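# Move the white-capped square bottle from fridge to workbench

## Task

Remove the square bottle with a white cap from the refrigerator (its left door is held open by a latch) and set it down upright on the workbench, not lying down or leaning. All other items inside the refrigerator must stay where they were.

## Robot and tools

ROBOT. A LinearBot: a base that can drive forward, sideways and turn in place, carrying a column about 1.7 m high. A carriage rides up and down this column (lift_m) and holds two identical six-joint arms, left and right, each ending in a two-finger gripper. The arm bases sit roughly 0.57 m + lift_m above the floor; carriage parts extend about 0.15 m lower. A hand can reach 0.78 m from its shoulder but only about 0.38 m beneath its arm base. The hand is about 0.16 m long, 0.1 m wide (0.14 m when open); fingertips narrow to about 0.005 m thick. A wrist camera sticks out 0.11 m to one side of joint 6's axis. Parked arm: joints 1-6 = 0, 0.05, 0.05, 1.45, 0, 0. Cameras: carriage_camera (fixed, forward, tilted ~20 degrees down), left_wrist_camera and right_wrist_camera (looking out past the fingertips).

FRAMES. Base frame: origin on the floor below the base centre, x forward, y left, z up, metres. left_hand and right_hand report the midpoint between that hand's pads in this frame, with quat_wxyz; the hand's z axis runs along the fingers and they open along its y axis. base_odometry is in the frame the base had at scene start, counted from wheel rotation only (slip counts as motion); heading in rad, left positive, -3.142 to 3.142.

TOOL move. Optional keys: base, joints, speeds, min_time_s, cameras. All given motions start together.
- base: an object with exactly one key, a relative offset from where the base last reported itself: translate_m (metres, forward +, -2 to 2), strafe_m (metres, left +, -2 to 2) or rotate_rad (radians, counter-clockwise/left +, -6.3 to 6.3).
- joints: one object shared by both arms and the lift, keys by name, each an absolute target. lift_m 0 to 1 (m). For each arm (prefix left_ or right_): joint1_rad -2.617 to 3.054 (yaw about vertical, 0 forward, + left); joint2_rad 0 to 3.141 (shoulder: 0 upper arm back and level, 1.57 vertical, 3.14 forward level); joint3_rad 0 to 3.141 (elbow, 0 folded, 3.14 straight); joint4_rad -1.57 to 1.57 (wrist pitch, + lifts fingertips); joint5_rad -1.57 to 1.57 (wrist yaw, + swings fingertips to the right, opposite to joint 1); joint6_rad -2.094 to 2.094 (roll about the finger axis, + clockwise seen from forearm); gripper_m 0 to 0.093 (pad gap in metres). Done tolerances: lift 0.004, joints 1-6 0.02/0.105/0.06/0.04/0.025/0.02, grippers 0.004. Omitted joints keep pushing toward their previous targets.
- speeds: caps for this action only: translate_m and strafe_m 0.02-0.5 m/s, rotate_rad 0.05-1.57 rad/s, lift_m 0.08-0.25 m/s (top values are the defaults).
- min_time_s: 0.1 to 8 s, a minimum duration for each arm and gripper motion; smoother, straighter paths.
- cameras: list of carriage_camera, left_wrist_camera, right_wrist_camera or all; [] for none, omitted for all.
An unknown key makes the call invalid; an out-of-range number gets it refused. A refused call, or one halted by a stop, cancels the remaining move/wait/finished_scene calls of that reply. No action runs past 15 s; base drives give up after 14 s.

OTHER TOOLS. wait(seconds 0-10, cameras) lets time pass with no new command. zoom_image(camera, region [x0,y0,x1,y1] in pixels, top-left origin, up to 504x504) gives a finer view of the latest image (672x504). read_manual returns URDF licence text only. finished_scene(scene = the current scene number) ends the scene irrevocably; the bottle must remain upright on the bench without the robot.

RESULT LINES. move: done, or the worst status. base_status/joint_status per motion: done (for the base, wheels turned the full amount, slip possible); off_target (resting short, maybe still pushing); contact_stop or time_out (target dropped, holding in place); not_followed (a self-collision check blocked the arm's targets, which may still be retried); limit_stop_at_motor_heat. on_its_own lists uncommanded behaviour ("held at" = current target). motor_effort in percent of max, bracket = peak; errors are large. A lift effort that keeps dropping as it descends means a hand or load is resting on something. Joint torques: numbers 1-3 wrap at ±28 N m. Gripper reading on a firmly held hard object is up to 0.005 m below its width; 0.000-0.002 means closed on nothing. Lightly grip just under first-touch width; to release, command well above the reading. MOTOR HOT appears at 75 °C; at 100 °C an OVER-TEMPERATURE FAULT drops that arm for 30-60 s.

CAUTIONS. Hand position readings may be off, usually the real hand is lower, especially far out; a loaded level hand sags 7-25 cm per kg. Arms have no contact stop and keep pressing, then snap to target when freed. The base stops on wheel effort but ignores arms. After a blocked drive, back off ~0.2 m (or turn back). Never reverse under a table edge into the column. Avoid tipping: high carriage, outstretched or loaded arms, pushing/pulling and sudden stops are risky; only images reveal lean. Do not let the arms hit or press each other. To free arms that are withheld, send one arm its current readings with joint 1 turned clear, then the other in a later call. Park arms when idle to cool them. Avoid drops, releasing moving objects, slams and hard pushes. The simulation keeps running while you think; lengthy reasoning lets time pass with the last command held.

Each tool is called after "Emit:" by a JSON object that holds its "method" and its "body".

## Session

Emit:
{"method": "move", "body": {}}

Scene clock: 0.00 s.
Joint torques (N m): no reading
base_odometry: x=+0.000 y=+0.000 heading=+0.000
base_status: not commanded
joint_positions: lift_m=+0.300 left_joint1_rad=-0.009 left_joint2_rad=+0.041 left_joint3_rad=+0.063 left_joint4_rad=+1.426 left_joint5_rad=-0.048 left_joint6_rad=+0.016 left_gripper_m=+0.09396 right_joint1_rad=-0.005 right_joint2_rad=+0.049 right_joint3_rad=+0.049 right_joint4_rad=+1.428 right_joint5_rad=-0.037 right_joint6_rad=+0.004 right_gripper_m=+0.09396
joint_status: not commanded
motor_effort: lift_m=+24 drive_wheels=+0
left_hand: x=+0.2631 y=+0.3097 z=+1.2857 quat_wxyz=(+0.998, -0.023, +0.062, +0.005) (m; base frame)
right_hand: x=+0.2693 y=-0.2956 z=+1.2820 quat_wxyz=(+0.997, -0.018, +0.072, +0.000) (m; base frame)
pictures: carriage_camera, left_wrist_camera, right_wrist_camera

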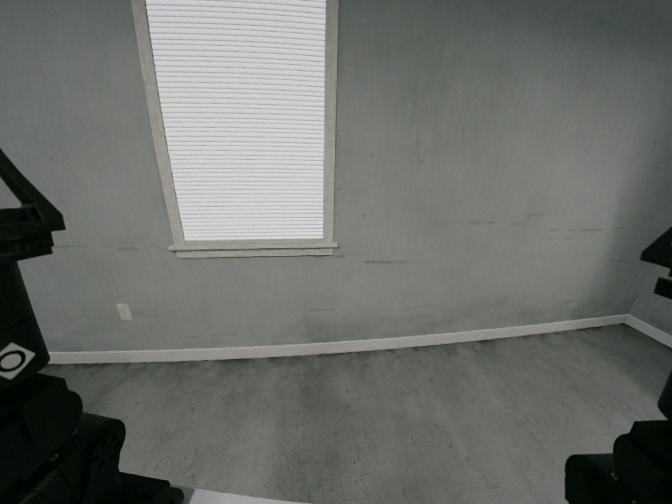

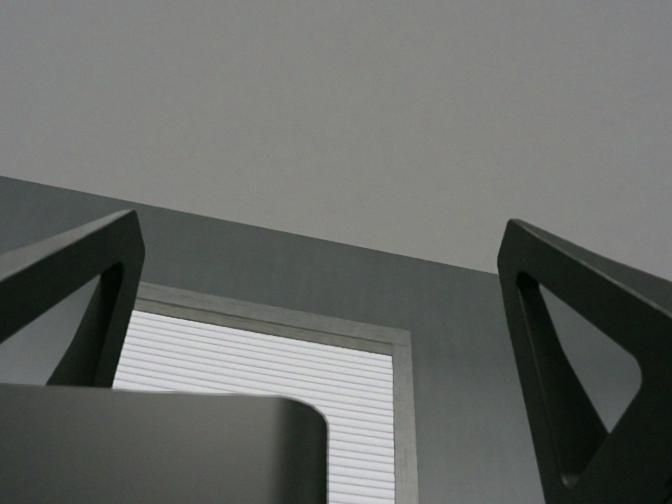

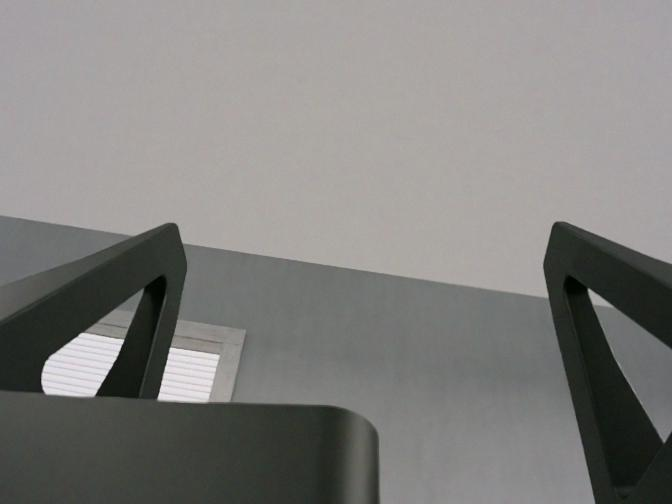

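Emit:
{"method": "move", "body": {"base": {"rotate_rad": 1.5708}, "cameras": ["carriage_camera"]}}

Emit:
{"method": "move", "body": {"base": {"rotate_rad": 1.5708}, "cameras": ["carriage_camera"]}}

Emit:
{"method": "move", "body": {"base": {"rotate_rad": 1.5708}, "cameras": ["carriage_camera"]}}

Scene clock: 11.37 s.
Joint torques (N m): left_arm=[0.34 3.9 4.81 -0.07 0 0.01] | right_arm=[0.05 3.15 6.16 -0.15 0 -0.15]
move: done
base_odometry: x=+0.000 y=+0.000 heading=+1.571
base_status: done
joint_positions: lift_m=+0.300 left_joint1_rad=-0.009 left_joint2_rad=+0.041 left_joint3_rad=+0.063 left_joint4_rad=+1.424 left_joint5_rad=-0.048 left_joint6_rad=+0.016 left_gripper_m=+0.09397 right_joint1_rad=-0.005 right_joint2_rad=+0.049 right_joint3_rad=+0.049 right_joint4_rad=+1.426 right_joint5_rad=-0.037 right_joint6_rad=+0.004 right_gripper_m=+0.09397
joint_status: not commanded
motor_effort: lift_m=+24(24) drive_wheels=+3(12)
left_hand: x=+0.2634 y=+0.3097 z=+1.2857 quat_wxyz=(+0.998, -0.023, +0.063, +0.005) (m; base frame)
right_hand: x=+0.2700 y=-0.2956 z=+1.2819 quat_wxyz=(+0.997, -0.018, +0.073, +0.000) (m; base frame)
pictures: carriage_camera

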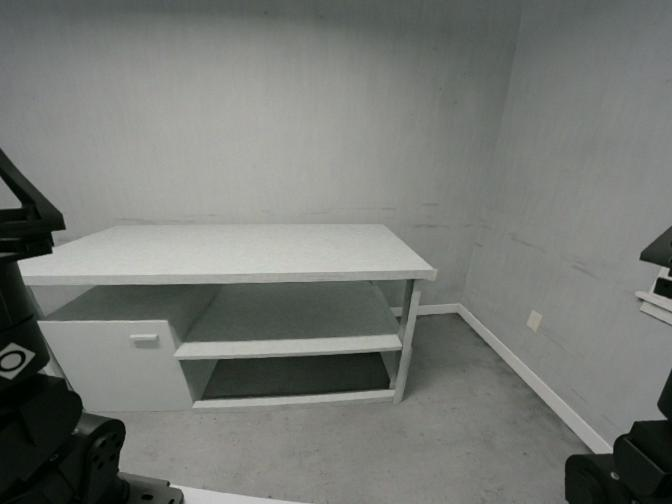

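Scene clock: 14.47 s.
Joint torques (N m): left_arm=[0.32 3.89 4.82 -0.07 0 0.01] | right_arm=[0.06 3.15 6.17 -0.14 0 -0.16]
move: done
base_odometry: x=+0.000 y=+0.000 heading=+3.141
base_status: done
joint_positions: lift_m=+0.300 left_joint1_rad=-0.009 left_joint2_rad=+0.041 left_joint3_rad=+0.063 left_joint4_rad=+1.424 left_joint5_rad=-0.048 left_joint6_rad=+0.016 left_gripper_m=+0.09398 right_joint1_rad=-0.005 right_joint2_rad=+0.049 right_joint3_rad=+0.049 right_joint4_rad=+1.425 right_joint5_rad=-0.037 right_joint6_rad=+0.004 right_gripper_m=+0.09398
joint_status: not commanded
motor_effort: lift_m=+24(24) drive_wheels=+5(13)
left_hand: x=+0.2635 y=+0.3097 z=+1.2857 quat_wxyz=(+0.998, -0.023, +0.063, +0.005) (m; base frame)
right_hand: x=+0.2702 y=-0.2956 z=+1.2819 quat_wxyz=(+0.997, -0.018, +0.073, +0.000) (m; base frame)
pictures: carriage_camera

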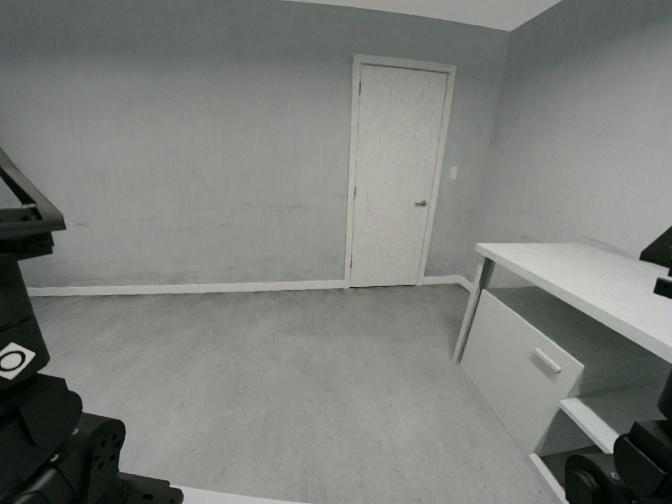

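Scene clock: 17.57 s.
Joint torques (N m): left_arm=[0.34 3.88 4.79 -0.07 -0.01 0.01] | right_arm=[0.03 3.14 6.16 -0.13 0.01 -0.16]
move: done
base_odometry: x=+0.000 y=+0.000 heading=-1.572
base_status: done
joint_positions: lift_m=+0.300 left_joint1_rad=-0.009 left_joint2_rad=+0.041 left_joint3_rad=+0.063 left_joint4_rad=+1.424 left_joint5_rad=-0.048 left_joint6_rad=+0.016 left_gripper_m=+0.09398 right_joint1_rad=-0.005 right_joint2_rad=+0.049 right_joint3_rad=+0.049 right_joint4_rad=+1.424 right_joint5_rad=-0.037 right_joint6_rad=+0.004 right_gripper_m=+0.09398
joint_status: not commanded
motor_effort: lift_m=+24(24) drive_wheels=+4(14)
left_hand: x=+0.2636 y=+0.3097 z=+1.2856 quat_wxyz=(+0.998, -0.023, +0.063, +0.005) (m; base frame)
right_hand: x=+0.2703 y=-0.2956 z=+1.2818 quat_wxyz=(+0.997, -0.018, +0.074, +0.001) (m; base frame)
pictures: carriage_camera

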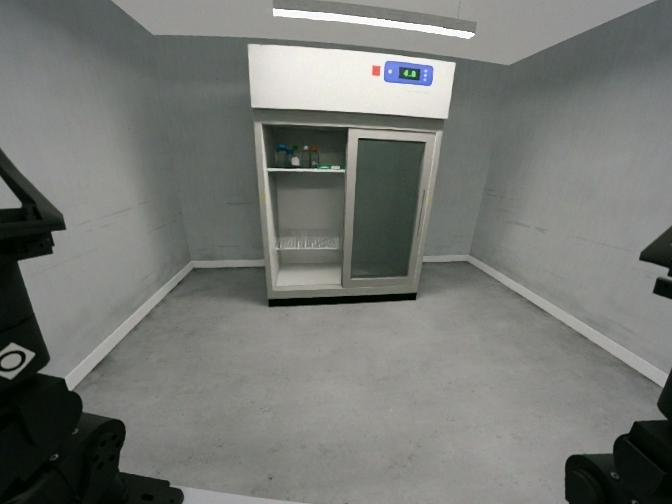

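Emit:
{"method": "zoom_image", "body": {"camera": "carriage_camera", "region": [240, 110, 450, 310]}}

Emit:
{"method": "zoom_image", "body": {"camera": "carriage_camera", "region": [260, 130, 360, 180]}}

Scaled by 2.400 from the camera's 672x504 image, which has a finer 960x720 frame.

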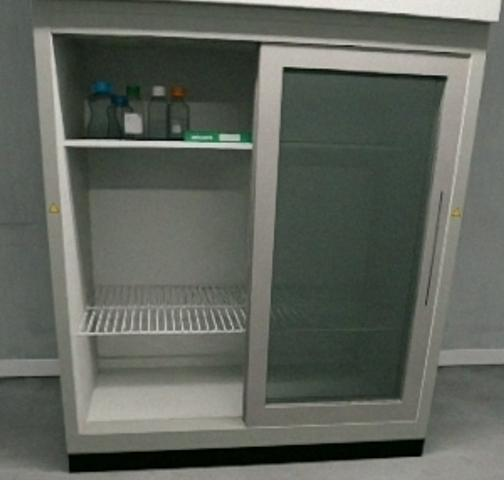

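Scaled by 5.040 from the camera's 672x504 image, which has a finer 960x720 frame.

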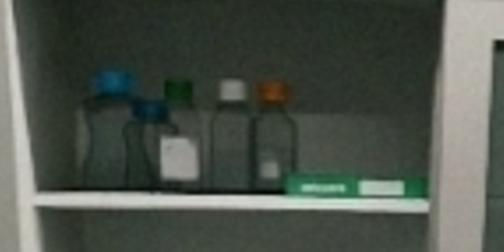

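Emit:
{"method": "move", "body": {"base": {"translate_m": 1.1}, "joints": {"lift_m": 0.45}, "cameras": ["carriage_camera"]}}

Emit:
{"method": "zoom_image", "body": {"camera": "carriage_camera", "region": [160, 120, 400, 300]}}

Scene clock: 126.80 s.
Joint torques (N m): left_arm=[0.32 3.82 4.82 -0.06 0 0.01] | right_arm=[0.06 3.11 6.16 -0.16 0.01 -0.16]
move: done
base_odometry: x=+0.000 y=-1.100 heading=-1.571
base_status: done
joint_positions: lift_m=+0.450 left_joint1_rad=-0.009 left_joint2_rad=+0.041 left_joint3_rad=+0.063 left_joint4_rad=+1.424 left_joint5_rad=-0.048 left_joint6_rad=+0.016 left_gripper_m=+0.09398 right_joint1_rad=-0.005 right_joint2_rad=+0.049 right_joint3_rad=+0.049 right_joint4_rad=+1.425 right_joint5_rad=-0.037 right_joint6_rad=+0.004 right_gripper_m=+0.09398
joint_status: all done
motor_effort: lift_m=+26(31) drive_wheels=-4(21)
left_hand: x=+0.2636 y=+0.3097 z=+1.4355 quat_wxyz=(+0.998, -0.023, +0.063, +0.005) (m; base frame)
right_hand: x=+0.2701 y=-0.2956 z=+1.4317 quat_wxyz=(+0.997, -0.018, +0.073, +0.000) (m; base frame)
pictures: carriage_camera
camera_calibration:
carriage_camera: T_world_to_cam=[[0.0454457, -0.998547, 0.0289474, -0.0436498], [-0.353787, -0.0431872, -0.934329, 1.36885], [0.934221, 0.03222, -0.355235, 0.389865], [0, 0, 0, 1]] pos_world=[0.122044, 0.00296896, 1.41871]

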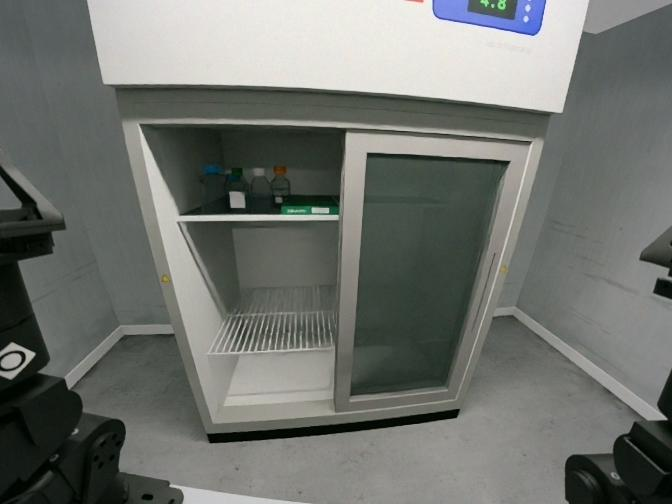

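Scaled by 2.100 from the camera's 672x504 image, which has a finer 960x720 frame.

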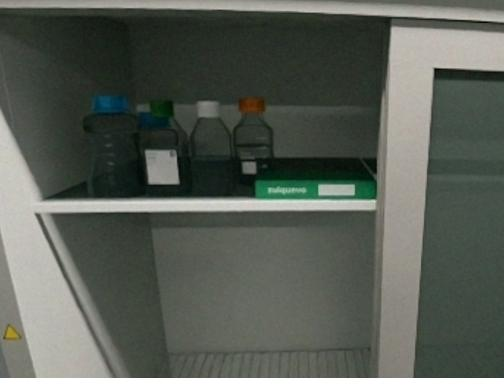

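Emit:
{"method": "zoom_image", "body": {"camera": "carriage_camera", "region": [180, 155, 350, 225]}}

Scaled by 2.965 from the camera's 672x504 image, which has a finer 960x720 frame.

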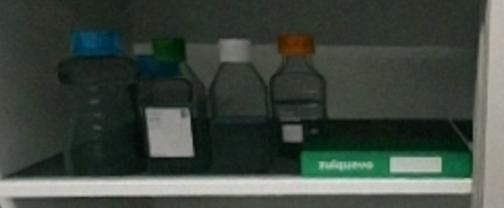

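Emit:
{"method": "move", "body": {"base": {"strafe_m": 0.04}, "joints": {"lift_m": 0.4, "left_joint1_rad": 0, "left_joint2_rad": 1.57, "left_joint3_rad": 1.57, "left_joint4_rad": 0, "left_joint5_rad": 0, "left_joint6_rad": 0, "left_gripper_m": 0.075}, "min_time_s": 3, "cameras": ["carriage_camera", "left_wrist_camera"]}}

Scene clock: 198.70 s.
Joint torques (N m): left_arm=[0.99 -7.38 8.81 2.22 0.06 -0.1] | right_arm=[0.1 3.15 6.17 -0.14 0.01 -0.15]
move: done
base_odometry: x=+0.040 y=-1.100 heading=-1.571
base_status: done
joint_positions: lift_m=+0.400 left_joint1_rad=-0.007 left_joint2_rad=+1.564 left_joint3_rad=+1.537 left_joint4_rad=+0.008 left_joint5_rad=-0.010 left_joint6_rad=+0.009 left_gripper_m=+0.07514 right_joint1_rad=-0.006 right_joint2_rad=+0.049 right_joint3_rad=+0.049 right_joint4_rad=+1.426 right_joint5_rad=-0.037 right_joint6_rad=+0.004 right_gripper_m=+0.09398
joint_status: all done
motor_effort: lift_m=+21(22) drive_wheels=-4(9)
left_hand: x=+0.7434 y=+0.2998 z=+1.3788 quat_wxyz=(+0.700, +0.002, +0.714, +0.004) (m; base frame)
right_hand: x=+0.2700 y=-0.2956 z=+1.3822 quat_wxyz=(+0.997, -0.018, +0.073, +0.000) (m; base frame)
pictures: carriage_camera, left_wrist_camera
camera_calibration:
carriage_camera: T_world_to_cam=[[0.0454457, -0.998547, 0.0289474, -0.0422176], [-0.353787, -0.0431872, -0.934329, 1.32262], [0.934221, 0.03222, -0.355235, 0.372289], [0, 0, 0, 1]] pos_world=[0.122044, 0.00296896, 1.36924]
left_wrist_camera: T_world_to_cam=[[0.00892049, -0.999707, 0.0225154, 0.260814], [-0.621858, -0.0231789, -0.782787, 1.54794], [0.783079, -0.00701855, -0.621882, 0.400749], [0, 0, 0, 1]] pos_world=[0.646453, 0.29943, 1.45505]

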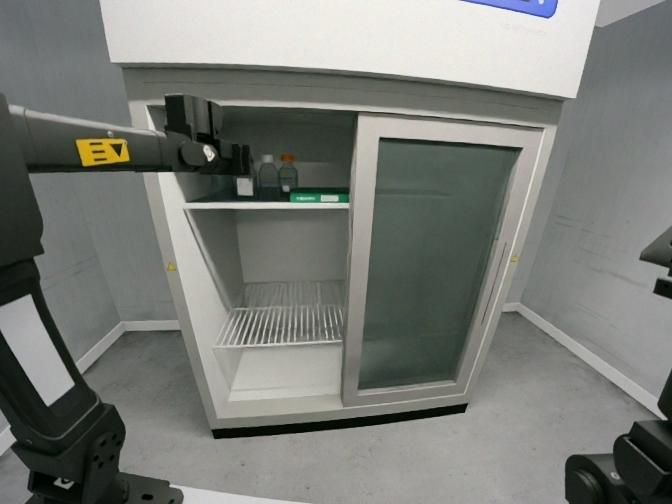

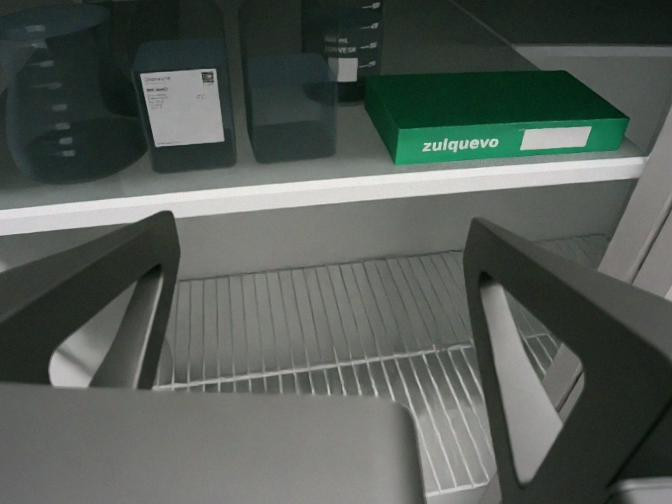

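Emit:
{"method": "zoom_image", "body": {"camera": "carriage_camera", "region": [220, 140, 320, 215]}}

Emit:
{"method": "zoom_image", "body": {"camera": "left_wrist_camera", "region": [0, 0, 504, 260]}}

Scaled by 5.040 from the camera's 672x504 image, which has a finer 960x720 frame.

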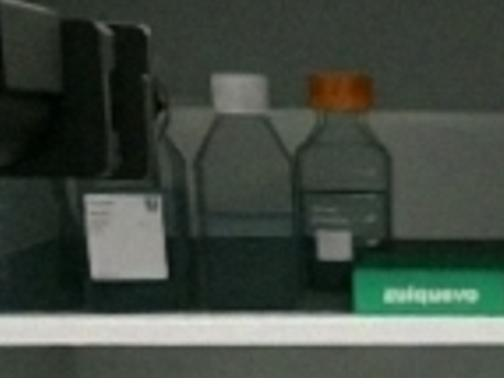

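Scaled by 1.000.

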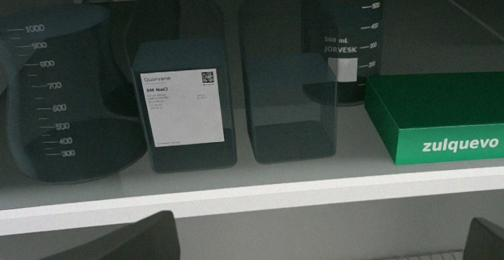

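Emit:
{"method": "move", "body": {"base": {"translate_m": 0.13}, "joints": {"lift_m": 0.415, "left_joint1_rad": 0.03}, "speeds": {"translate_m": 0.15}, "cameras": ["carriage_camera", "left_wrist_camera"]}}

Emit:
{"method": "zoom_image", "body": {"camera": "carriage_camera", "region": [180, 110, 320, 215]}}

Scene clock: 264.70 s.
Joint torques (N m): left_arm=[0.5 -7.65 7.88 2.32 0.05 -0.1] | right_arm=[0.1 3.18 6.15 -0.16 0 -0.15]
move: done
base_odometry: x=+0.041 y=-1.230 heading=-1.571
base_status: done
joint_positions: lift_m=+0.415 left_joint1_rad=+0.028 left_joint2_rad=+1.568 left_joint3_rad=+1.547 left_joint4_rad=+0.000 left_joint5_rad=-0.008 left_joint6_rad=+0.009 left_gripper_m=+0.07514 right_joint1_rad=-0.006 right_joint2_rad=+0.049 right_joint3_rad=+0.049 right_joint4_rad=+1.426 right_joint5_rad=-0.037 right_joint6_rad=+0.004 right_gripper_m=+0.09398
joint_status: all done
motor_effort: lift_m=+26(31) drive_wheels=-5(11)
left_hand: x=+0.7439 y=+0.3175 z=+1.3943 quat_wxyz=(+0.699, -0.010, +0.714, +0.016) (m; base frame)
right_hand: x=+0.2699 y=-0.2956 z=+1.3967 quat_wxyz=(+0.997, -0.018, +0.073, +0.000) (m; base frame)
pictures: carriage_camera, left_wrist_camera
camera_calibration:
carriage_camera: T_world_to_cam=[[0.0454457, -0.998547, 0.0289474, -0.0426365], [-0.353787, -0.0431872, -0.934329, 1.33614], [0.934221, 0.03222, -0.355235, 0.37743], [0, 0, 0, 1]] pos_world=[0.122044, 0.00296896, 1.38371]
left_wrist_camera: T_world_to_cam=[[0.0417583, -0.998865, 0.0229223, 0.252864], [-0.622242, -0.0439495, -0.78159, 1.56603], [0.78171, 0.0183746, -0.623371, 0.405135], [0, 0, 0, 1]] pos_world=[0.647193, 0.313959, 1.47075]

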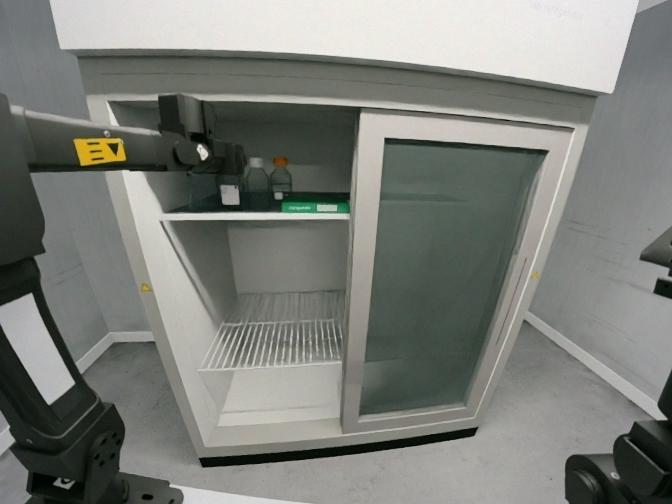

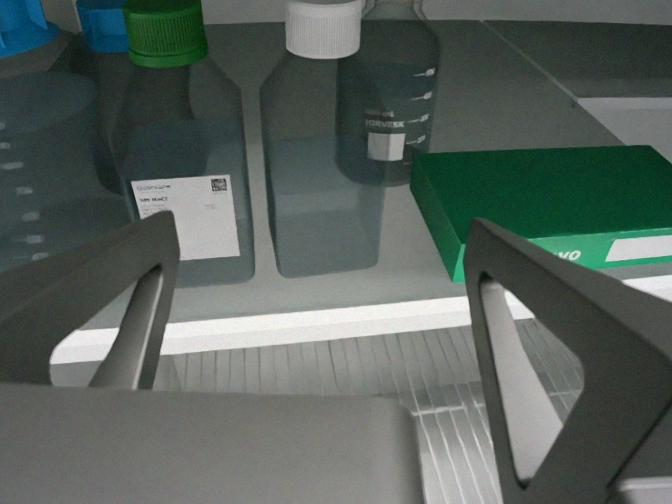

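Scaled by 3.600 from the camera's 672x504 image, which has a finer 960x720 frame.

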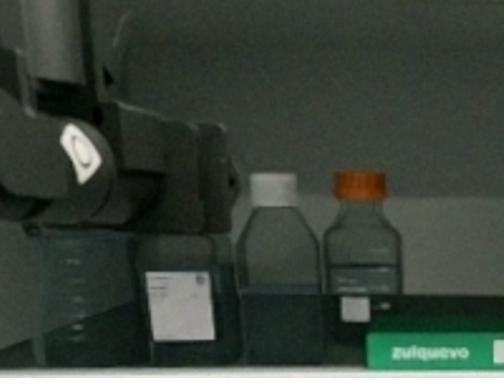

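Emit:
{"method": "move", "body": {"base": {"translate_m": 0.13}, "joints": {"lift_m": 0.421, "left_gripper_m": 0.068}, "speeds": {"translate_m": 0.08}, "cameras": ["carriage_camera", "left_wrist_camera"]}}

Emit:
{"method": "zoom_image", "body": {"camera": "carriage_camera", "region": [180, 110, 320, 215]}}

Scene clock: 304.13 s.
Joint torques (N m): left_arm=[0.49 -8.02 7.79 2.32 0.04 -0.09] | right_arm=[0.12 3.14 6.16 -0.15 0.01 -0.15]
move: done
base_odometry: x=+0.041 y=-1.360 heading=-1.570
base_status: done
joint_positions: lift_m=+0.421 left_joint1_rad=+0.028 left_joint2_rad=+1.569 left_joint3_rad=+1.549 left_joint4_rad=-0.001 left_joint5_rad=-0.008 left_joint6_rad=+0.009 left_gripper_m=+0.06814 right_joint1_rad=-0.006 right_joint2_rad=+0.049 right_joint3_rad=+0.049 right_joint4_rad=+1.426 right_joint5_rad=-0.037 right_joint6_rad=+0.004 right_gripper_m=+0.09398
joint_status: all done
motor_effort: lift_m=+26(31) drive_wheels=+4(12)
left_hand: x=+0.7440 y=+0.3175 z=+1.4006 quat_wxyz=(+0.699, -0.010, +0.714, +0.016) (m; base frame)
right_hand: x=+0.2698 y=-0.2956 z=+1.4027 quat_wxyz=(+0.997, -0.018, +0.073, +0.000) (m; base frame)
pictures: carriage_camera, left_wrist_camera
camera_calibration:
carriage_camera: T_world_to_cam=[[0.0454457, -0.998547, 0.0289474, -0.0428103], [-0.353787, -0.0431872, -0.934329, 1.34175], [0.934221, 0.03222, -0.355235, 0.379563], [0, 0, 0, 1]] pos_world=[0.122044, 0.00296896, 1.38971]
left_wrist_camera: T_world_to_cam=[[0.0417583, -0.998865, 0.0229223, 0.252718], [-0.622242, -0.0439495, -0.78159, 1.57103], [0.78171, 0.0183746, -0.623371, 0.408945], [0, 0, 0, 1]] pos_world=[0.647332, 0.313963, 1.47703]

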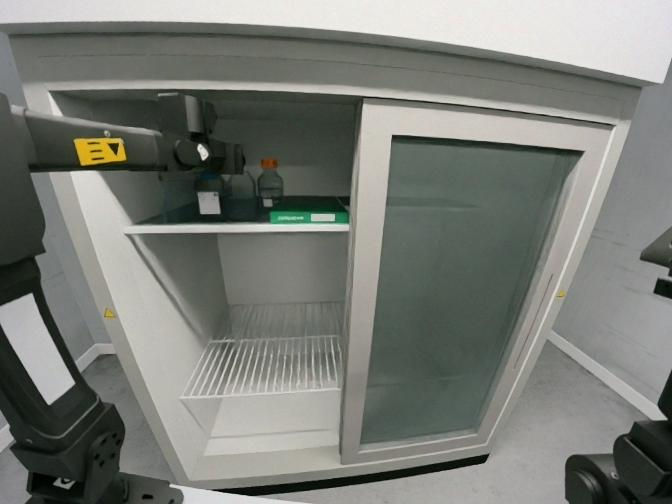

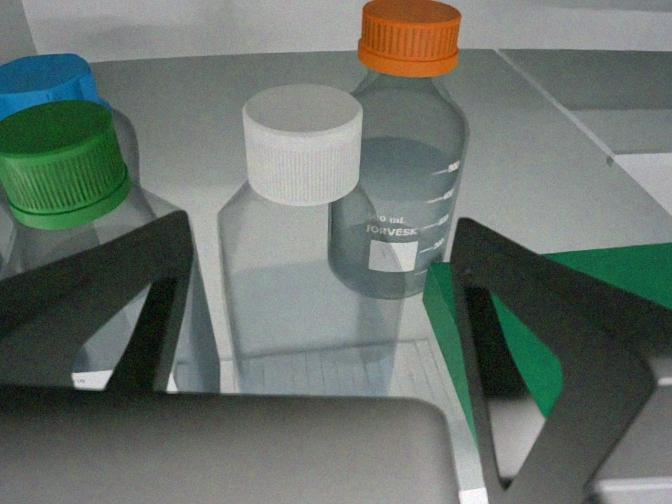

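Scaled by 3.600 from the camera's 672x504 image, which has a finer 960x720 frame.

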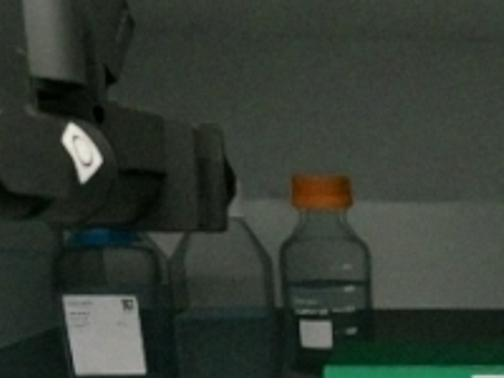

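Emit:
{"method": "move", "body": {"base": {"translate_m": 0.055}, "joints": {"lift_m": 0.416, "left_joint1_rad": 0.052}, "speeds": {"translate_m": 0.05}, "min_time_s": 0.5, "cameras": ["left_wrist_camera"]}}

Scene clock: 348.63 s.
Joint torques (N m): left_arm=[0.76 -7.84 7.8 2.31 0.05 -0.09] | right_arm=[0.12 3.14 6.16 -0.17 0 -0.15]
move: done
base_odometry: x=+0.041 y=-1.415 heading=-1.570
base_status: done
joint_positions: lift_m=+0.416 left_joint1_rad=+0.047 left_joint2_rad=+1.570 left_joint3_rad=+1.549 left_joint4_rad=-0.003 left_joint5_rad=-0.008 left_joint6_rad=+0.009 left_gripper_m=+0.06814 right_joint1_rad=-0.006 right_joint2_rad=+0.049 right_joint3_rad=+0.049 right_joint4_rad=+1.427 right_joint5_rad=-0.037 right_joint6_rad=+0.004 right_gripper_m=+0.09398
joint_status: all done
motor_effort: lift_m=+21(22) drive_wheels=-3(14)
left_hand: x=+0.7440 y=+0.3271 z=+1.3953 quat_wxyz=(+0.698, -0.016, +0.715, +0.022) (m; base frame)
right_hand: x=+0.2695 y=-0.2956 z=+1.3984 quat_wxyz=(+0.997, -0.018, +0.072, +0.000) (m; base frame)
pictures: left_wrist_camera
camera_calibration:
left_wrist_camera: T_world_to_cam=[[0.0604821, -0.997907, 0.0228862, 0.248206], [-0.623394, -0.0556702, -0.779923, 1.56962], [0.779565, 0.0329043, -0.625457, 0.405224], [0, 0, 0, 1]] pos_world=[0.647584, 0.321734, 1.47196]

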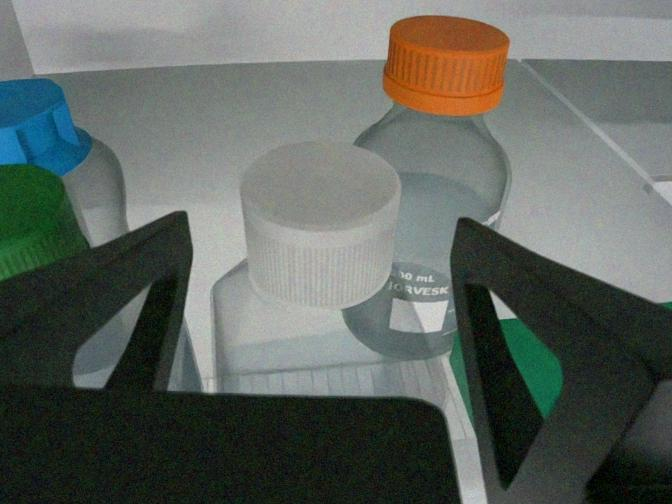

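Emit:
{"method": "move", "body": {"cameras": ["carriage_camera"]}}

Emit:
{"method": "zoom_image", "body": {"camera": "carriage_camera", "region": [190, 130, 290, 210]}}

Emit:
{"method": "zoom_image", "body": {"camera": "left_wrist_camera", "region": [150, 120, 500, 420]}}

Scene clock: 367.60 s.
Joint torques (N m): left_arm=[0.8 -7.97 7.8 2.31 0.04 -0.09] | right_arm=[0.12 3.15 6.15 -0.17 0 -0.15]
base_odometry: x=+0.041 y=-1.415 heading=-1.570
base_status: done
joint_positions: lift_m=+0.416 left_joint1_rad=+0.047 left_joint2_rad=+1.570 left_joint3_rad=+1.549 left_joint4_rad=-0.003 left_joint5_rad=-0.008 left_joint6_rad=+0.009 left_gripper_m=+0.06814 right_joint1_rad=-0.006 right_joint2_rad=+0.049 right_joint3_rad=+0.049 right_joint4_rad=+1.427 right_joint5_rad=-0.037 right_joint6_rad=+0.004 right_gripper_m=+0.09398
joint_status: all done
motor_effort: lift_m=+21(22) drive_wheels=-4(14)
left_hand: x=+0.7440 y=+0.3271 z=+1.3953 quat_wxyz=(+0.698, -0.016, +0.715, +0.022) (m; base frame)
right_hand: x=+0.2695 y=-0.2956 z=+1.3984 quat_wxyz=(+0.997, -0.018, +0.072, +0.000) (m; base frame)
pictures: carriage_camera
camera_calibration:
carriage_camera: T_world_to_cam=[[0.0454457, -0.998547, 0.0289474, -0.042683], [-0.353787, -0.0431872, -0.934329, 1.33764], [0.934221, 0.03222, -0.355235, 0.378], [0, 0, 0, 1]] pos_world=[0.122044, 0.00296896, 1.38531]

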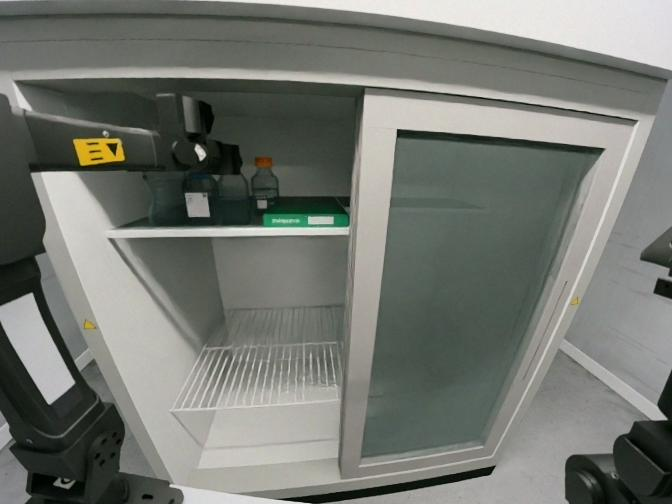

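Scaled by 5.040 from the camera's 672x504 image, which has a finer 960x720 frame.

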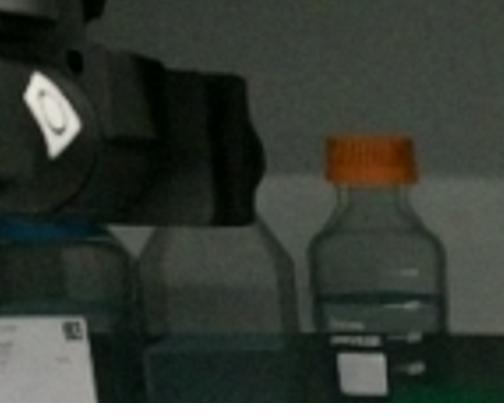

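This scene's latest camera images include none from left_wrist_camera. They are from: carriage_camera. left_wrist_camera's image comes with the result of a call that names it in "cameras".

Emit:
{"method": "move", "body": {"base": {"translate_m": 0.014}, "joints": {"lift_m": 0.424}, "speeds": {"translate_m": 0.04}, "cameras": ["left_wrist_camera", "carriage_camera"]}}

Emit:
{"method": "zoom_image", "body": {"camera": "carriage_camera", "region": [190, 130, 290, 210]}}

Scene clock: 401.47 s.
Joint torques (N m): left_arm=[0.79 -7.99 7.62 2.3 0.05 -0.09] | right_arm=[0.14 3.17 6.15 -0.17 0.01 -0.15]
move: done
base_odometry: x=+0.041 y=-1.429 heading=-1.570
base_status: done
joint_positions: lift_m=+0.424 left_joint1_rad=+0.047 left_joint2_rad=+1.571 left_joint3_rad=+1.551 left_joint4_rad=-0.003 left_joint5_rad=-0.008 left_joint6_rad=+0.009 left_gripper_m=+0.06814 right_joint1_rad=-0.006 right_joint2_rad=+0.049 right_joint3_rad=+0.049 right_joint4_rad=+1.427 right_joint5_rad=-0.037 right_joint6_rad=+0.004 right_gripper_m=+0.09398
joint_status: all done
motor_effort: lift_m=+26(31) drive_wheels=+4(9)
left_hand: x=+0.7444 y=+0.3271 z=+1.4031 quat_wxyz=(+0.699, -0.016, +0.715, +0.022) (m; base frame)
right_hand: x=+0.2696 y=-0.2956 z=+1.4058 quat_wxyz=(+0.997, -0.018, +0.072, +0.000) (m; base frame)
pictures: carriage_camera, left_wrist_camera
camera_calibration:
carriage_camera: T_world_to_cam=[[0.0454457, -0.998547, 0.0289474, -0.042897], [-0.353787, -0.0431872, -0.934329, 1.34455], [0.934221, 0.03222, -0.355235, 0.380627], [0, 0, 0, 1]] pos_world=[0.122044, 0.00296896, 1.39271]
left_wrist_camera: T_world_to_cam=[[0.0604559, -0.997908, 0.0229017, 0.248019], [-0.622502, -0.0556282, -0.780638, 1.57631], [0.780279, 0.0329378, -0.624563, 0.408059], [0, 0, 0, 1]] pos_world=[0.647864, 0.321747, 1.47971]

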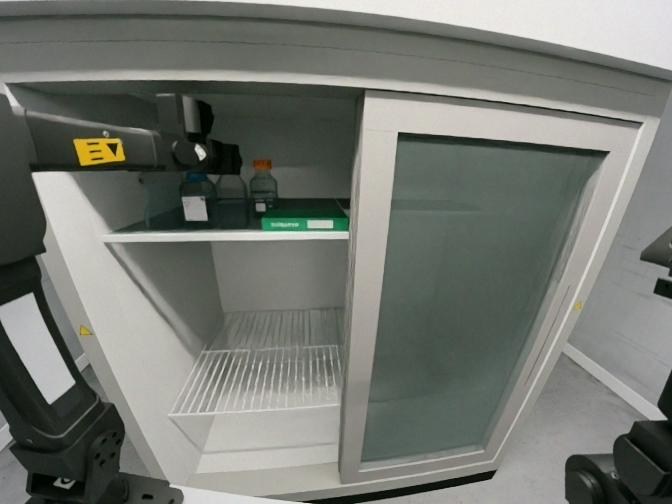

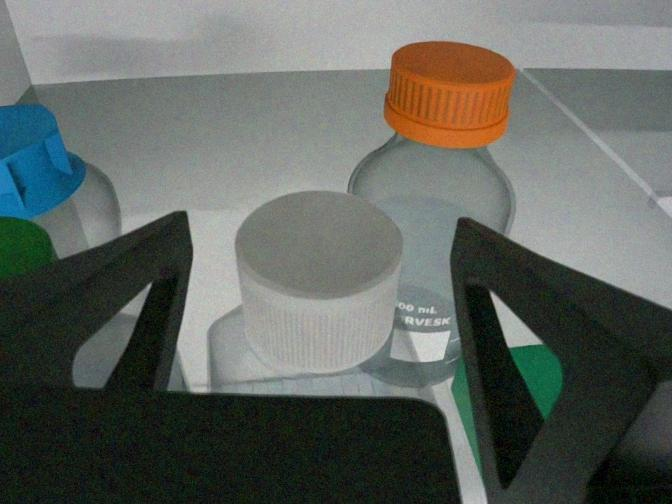

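Scaled by 5.040 from the camera's 672x504 image, which has a finer 960x720 frame.

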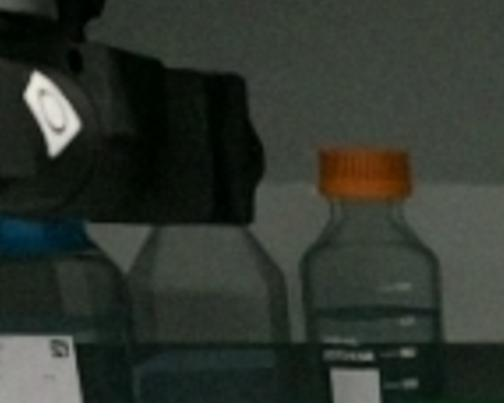

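Emit:
{"method": "move", "body": {"joints": {"left_gripper_m": 0.036}, "min_time_s": 2, "cameras": ["left_wrist_camera", "carriage_camera"]}}

Scene clock: 419.43 s.
Joint torques (N m): left_arm=[0.77 -8.08 7.64 2.31 0.04 -0.09] | right_arm=[0.1 3.17 6.16 -0.17 0 -0.15]
move: off_target
base_odometry: x=+0.041 y=-1.429 heading=-1.570
base_status: not commanded
joint_positions: lift_m=+0.424 left_joint1_rad=+0.047 left_joint2_rad=+1.571 left_joint3_rad=+1.551 left_joint4_rad=-0.003 left_joint5_rad=-0.007 left_joint6_rad=+0.008 left_gripper_m=+0.04051 right_joint1_rad=-0.006 right_joint2_rad=+0.049 right_joint3_rad=+0.049 right_joint4_rad=+1.427 right_joint5_rad=-0.037 right_joint6_rad=+0.004 right_gripper_m=+0.09398
joint_status: left_gripper_m off_target (ended at +0.04053, target +0.03600)
motor_effort: lift_m=+26(26) drive_wheels=+2(5)
left_hand: x=+0.7444 y=+0.3270 z=+1.4031 quat_wxyz=(+0.699, -0.016, +0.715, +0.022) (m; base frame)
right_hand: x=+0.2696 y=-0.2956 z=+1.4058 quat_wxyz=(+0.997, -0.018, +0.072, +0.000) (m; base frame)
pictures: carriage_camera, left_wrist_camera
camera_calibration:
carriage_camera: T_world_to_cam=[[0.0454457, -0.998547, 0.0289474, -0.042897], [-0.353787, -0.0431872, -0.934329, 1.34455], [0.934221, 0.03222, -0.355235, 0.380627], [0, 0, 0, 1]] pos_world=[0.122044, 0.00296896, 1.39271]
left_wrist_camera: T_world_to_cam=[[0.0600834, -0.997922, 0.0232916, 0.247688], [-0.622507, -0.0557002, -0.78063, 1.57633], [0.780305, 0.0324038, -0.624559, 0.408209], [0, 0, 0, 1]] pos_world=[0.647864, 0.321748, 1.47971]

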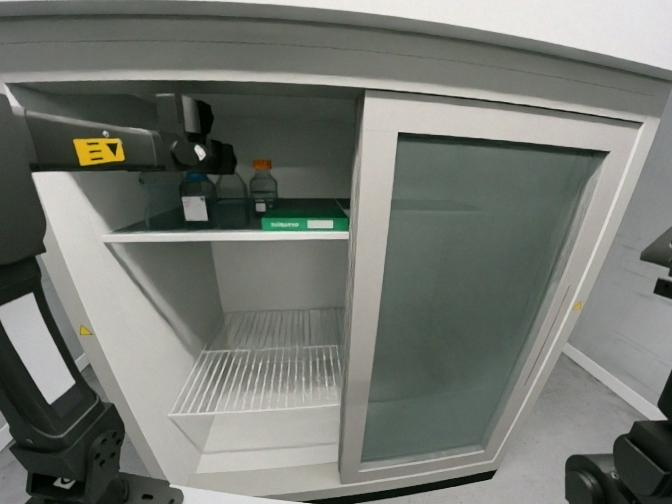

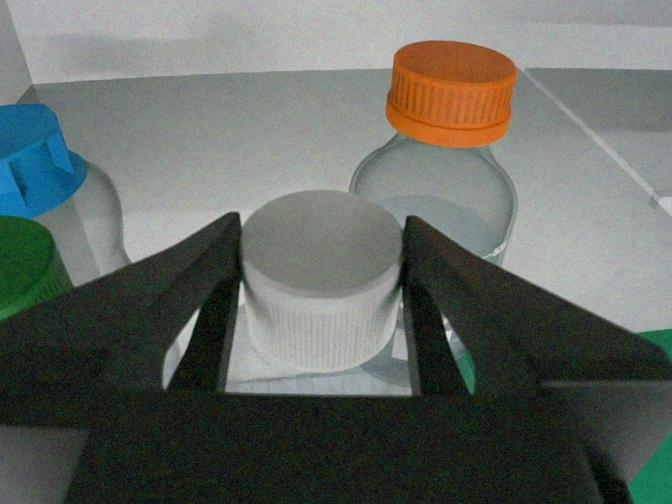

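Emit:
{"method": "move", "body": {"joints": {"left_gripper_m": 0.033}, "min_time_s": 0.5, "cameras": []}}

Emit:
{"method": "move", "body": {"joints": {"lift_m": 0.449}, "speeds": {"lift_m": 0.08}, "cameras": ["left_wrist_camera", "carriage_camera"]}}

Emit:
{"method": "zoom_image", "body": {"camera": "carriage_camera", "region": [120, 80, 320, 250]}}

Scene clock: 431.97 s.
Joint torques (N m): left_arm=[0.81 -8.06 7.64 2.31 0.04 -0.1] | right_arm=[0.12 3.15 6.16 -0.16 0.01 -0.15]
move: off_target
base_odometry: x=+0.041 y=-1.429 heading=-1.570
base_status: not commanded
joint_positions: lift_m=+0.424 left_joint1_rad=+0.047 left_joint2_rad=+1.571 left_joint3_rad=+1.551 left_joint4_rad=-0.003 left_joint5_rad=-0.007 left_joint6_rad=+0.008 left_gripper_m=+0.04051 right_joint1_rad=-0.006 right_joint2_rad=+0.049 right_joint3_rad=+0.049 right_joint4_rad=+1.427 right_joint5_rad=-0.037 right_joint6_rad=+0.004 right_gripper_m=+0.09398
joint_status: left_gripper_m off_target (ended at +0.04051, target +0.03300)
motor_effort: lift_m=+26(26) drive_wheels=+1(5)
left_hand: x=+0.7444 y=+0.3270 z=+1.4031 quat_wxyz=(+0.699, -0.016, +0.715, +0.022) (m; base frame)
right_hand: x=+0.2696 y=-0.2956 z=+1.4058 quat_wxyz=(+0.997, -0.018, +0.072, +0.000) (m; base frame)
pictures: none
No camera images: "cameras" was empty.

Scene clock: 432.63 s.
Joint torques (N m): left_arm=[0.79 -9.35 7.64 3.03 0.05 -0.08] | right_arm=[0.1 3.15 6.19 -0.17 0.01 -0.15]
move: done
base_odometry: x=+0.041 y=-1.429 heading=-1.570
base_status: not commanded
joint_positions: lift_m=+0.449 left_joint1_rad=+0.047 left_joint2_rad=+1.585 left_joint3_rad=+1.551 left_joint4_rad=-0.063 left_joint5_rad=-0.007 left_joint6_rad=+0.008 left_gripper_m=+0.04049 right_joint1_rad=-0.006 right_joint2_rad=+0.049 right_joint3_rad=+0.049 right_joint4_rad=+1.427 right_joint5_rad=-0.037 right_joint6_rad=+0.004 right_gripper_m=+0.09398
joint_status: all done
motor_effort: lift_m=+26(30) drive_wheels=+2(5)
left_hand: x=+0.7475 y=+0.3272 z=+1.4066 quat_wxyz=(+0.672, -0.017, +0.740, +0.021) (m; base frame)
right_hand: x=+0.2696 y=-0.2956 z=+1.4307 quat_wxyz=(+0.997, -0.018, +0.072, +0.000) (m; base frame)
pictures: carriage_camera, left_wrist_camera
camera_calibration:
carriage_camera: T_world_to_cam=[[0.0454457, -0.998547, 0.0289474, -0.0436195], [-0.353787, -0.0431872, -0.934329, 1.36787], [0.934221, 0.03222, -0.355235, 0.389493], [0, 0, 0, 1]] pos_world=[0.122044, 0.00296896, 1.41767]
left_wrist_camera: T_world_to_cam=[[0.0618402, -0.997821, 0.0230141, 0.24661], [-0.67842, -0.0589355, -0.732307, 1.5559], [0.732067, 0.0296728, -0.680586, 0.523682], [0, 0, 0, 1]] pos_world=[0.65693, 0.322231, 1.49013]

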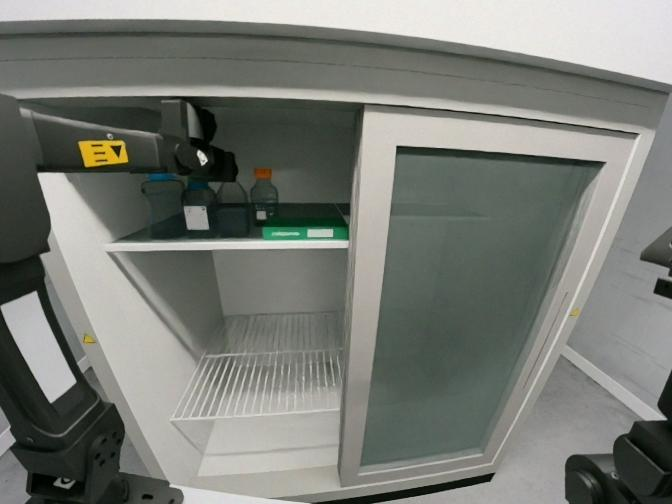

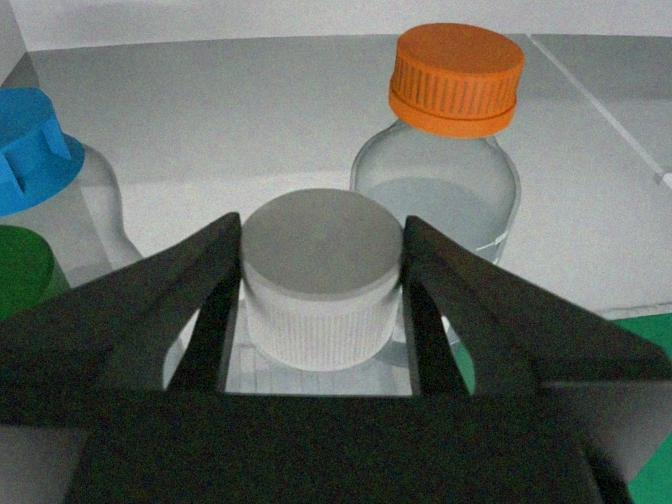

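Scaled by 2.520 from the camera's 672x504 image, which has a finer 960x720 frame.

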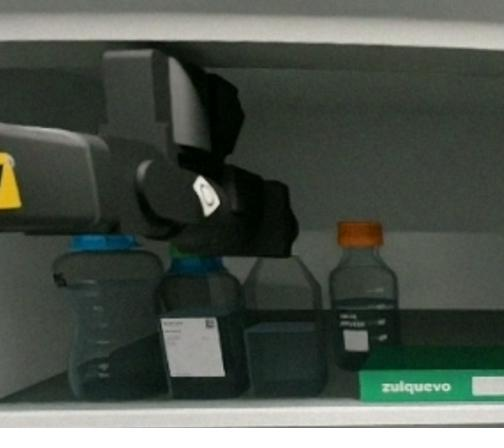

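Emit:
{"method": "move", "body": {"base": {"translate_m": -0.04}, "speeds": {"translate_m": 0.04}, "cameras": ["left_wrist_camera", "carriage_camera"]}}

Emit:
{"method": "zoom_image", "body": {"camera": "carriage_camera", "region": [120, 80, 320, 250]}}

Scene clock: 507.80 s.
Joint torques (N m): left_arm=[0.81 -9.37 7.62 3.04 0.03 -0.07] | right_arm=[0.1 3.12 6.15 -0.16 0.01 -0.15]
move: done
base_odometry: x=+0.041 y=-1.389 heading=-1.570
base_status: done
joint_positions: lift_m=+0.449 left_joint1_rad=+0.047 left_joint2_rad=+1.585 left_joint3_rad=+1.551 left_joint4_rad=-0.065 left_joint5_rad=-0.007 left_joint6_rad=+0.007 left_gripper_m=+0.04048 right_joint1_rad=-0.006 right_joint2_rad=+0.049 right_joint3_rad=+0.049 right_joint4_rad=+1.427 right_joint5_rad=-0.037 right_joint6_rad=+0.004 right_gripper_m=+0.09398
joint_status: not commanded
motor_effort: lift_m=+26(26) drive_wheels=+0(10)
left_hand: x=+0.7475 y=+0.3271 z=+1.4062 quat_wxyz=(+0.671, -0.017, +0.741, +0.021) (m; base frame)
right_hand: x=+0.2697 y=-0.2956 z=+1.4307 quat_wxyz=(+0.997, -0.018, +0.072, +0.000) (m; base frame)
pictures: carriage_camera, left_wrist_camera
camera_calibration:
carriage_camera: T_world_to_cam=[[0.0454457, -0.998547, 0.0289474, -0.0436195], [-0.353787, -0.0431872, -0.934329, 1.36787], [0.934221, 0.03222, -0.355235, 0.389493], [0, 0, 0, 1]] pos_world=[0.122044, 0.00296896, 1.41767]
left_wrist_camera: T_world_to_cam=[[0.0612003, -0.997841, 0.0238197, 0.245842], [-0.679822, -0.0591449, -0.730989, 1.55478], [0.730819, 0.0285436, -0.681974, 0.52665], [0, 0, 0, 1]] pos_world=[0.657044, 0.322237, 1.48983]

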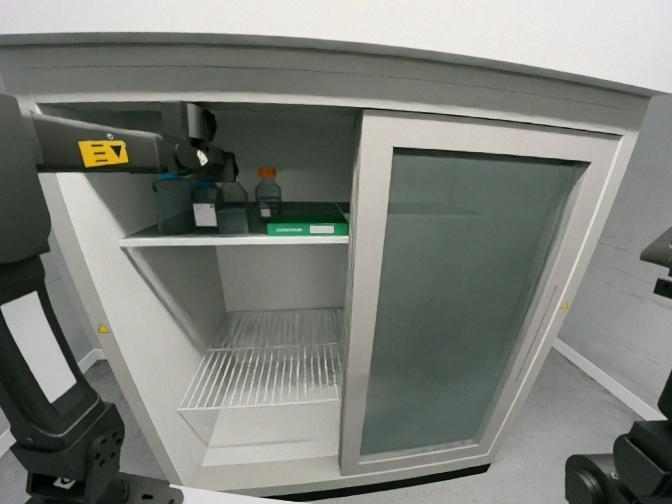

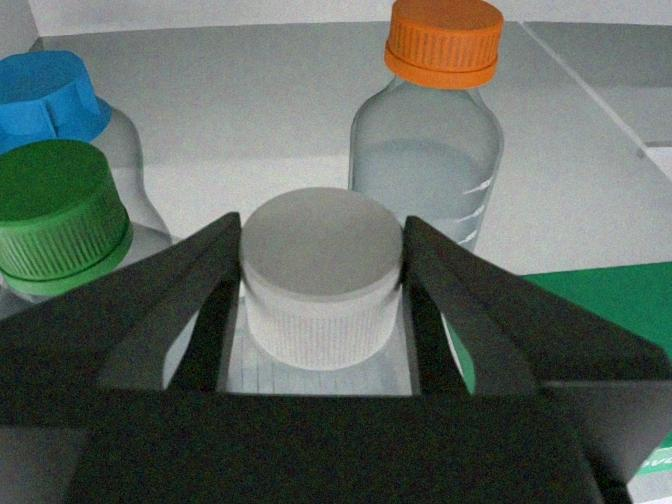

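Scaled by 2.520 from the camera's 672x504 image, which has a finer 960x720 frame.

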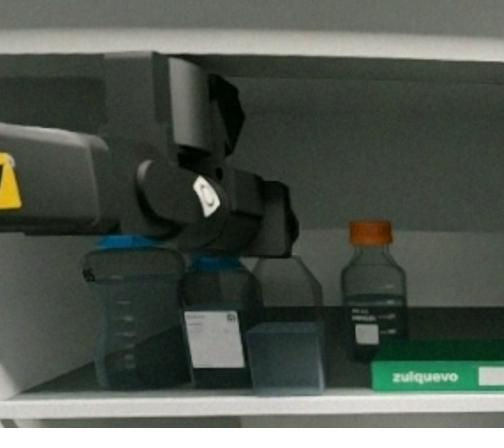

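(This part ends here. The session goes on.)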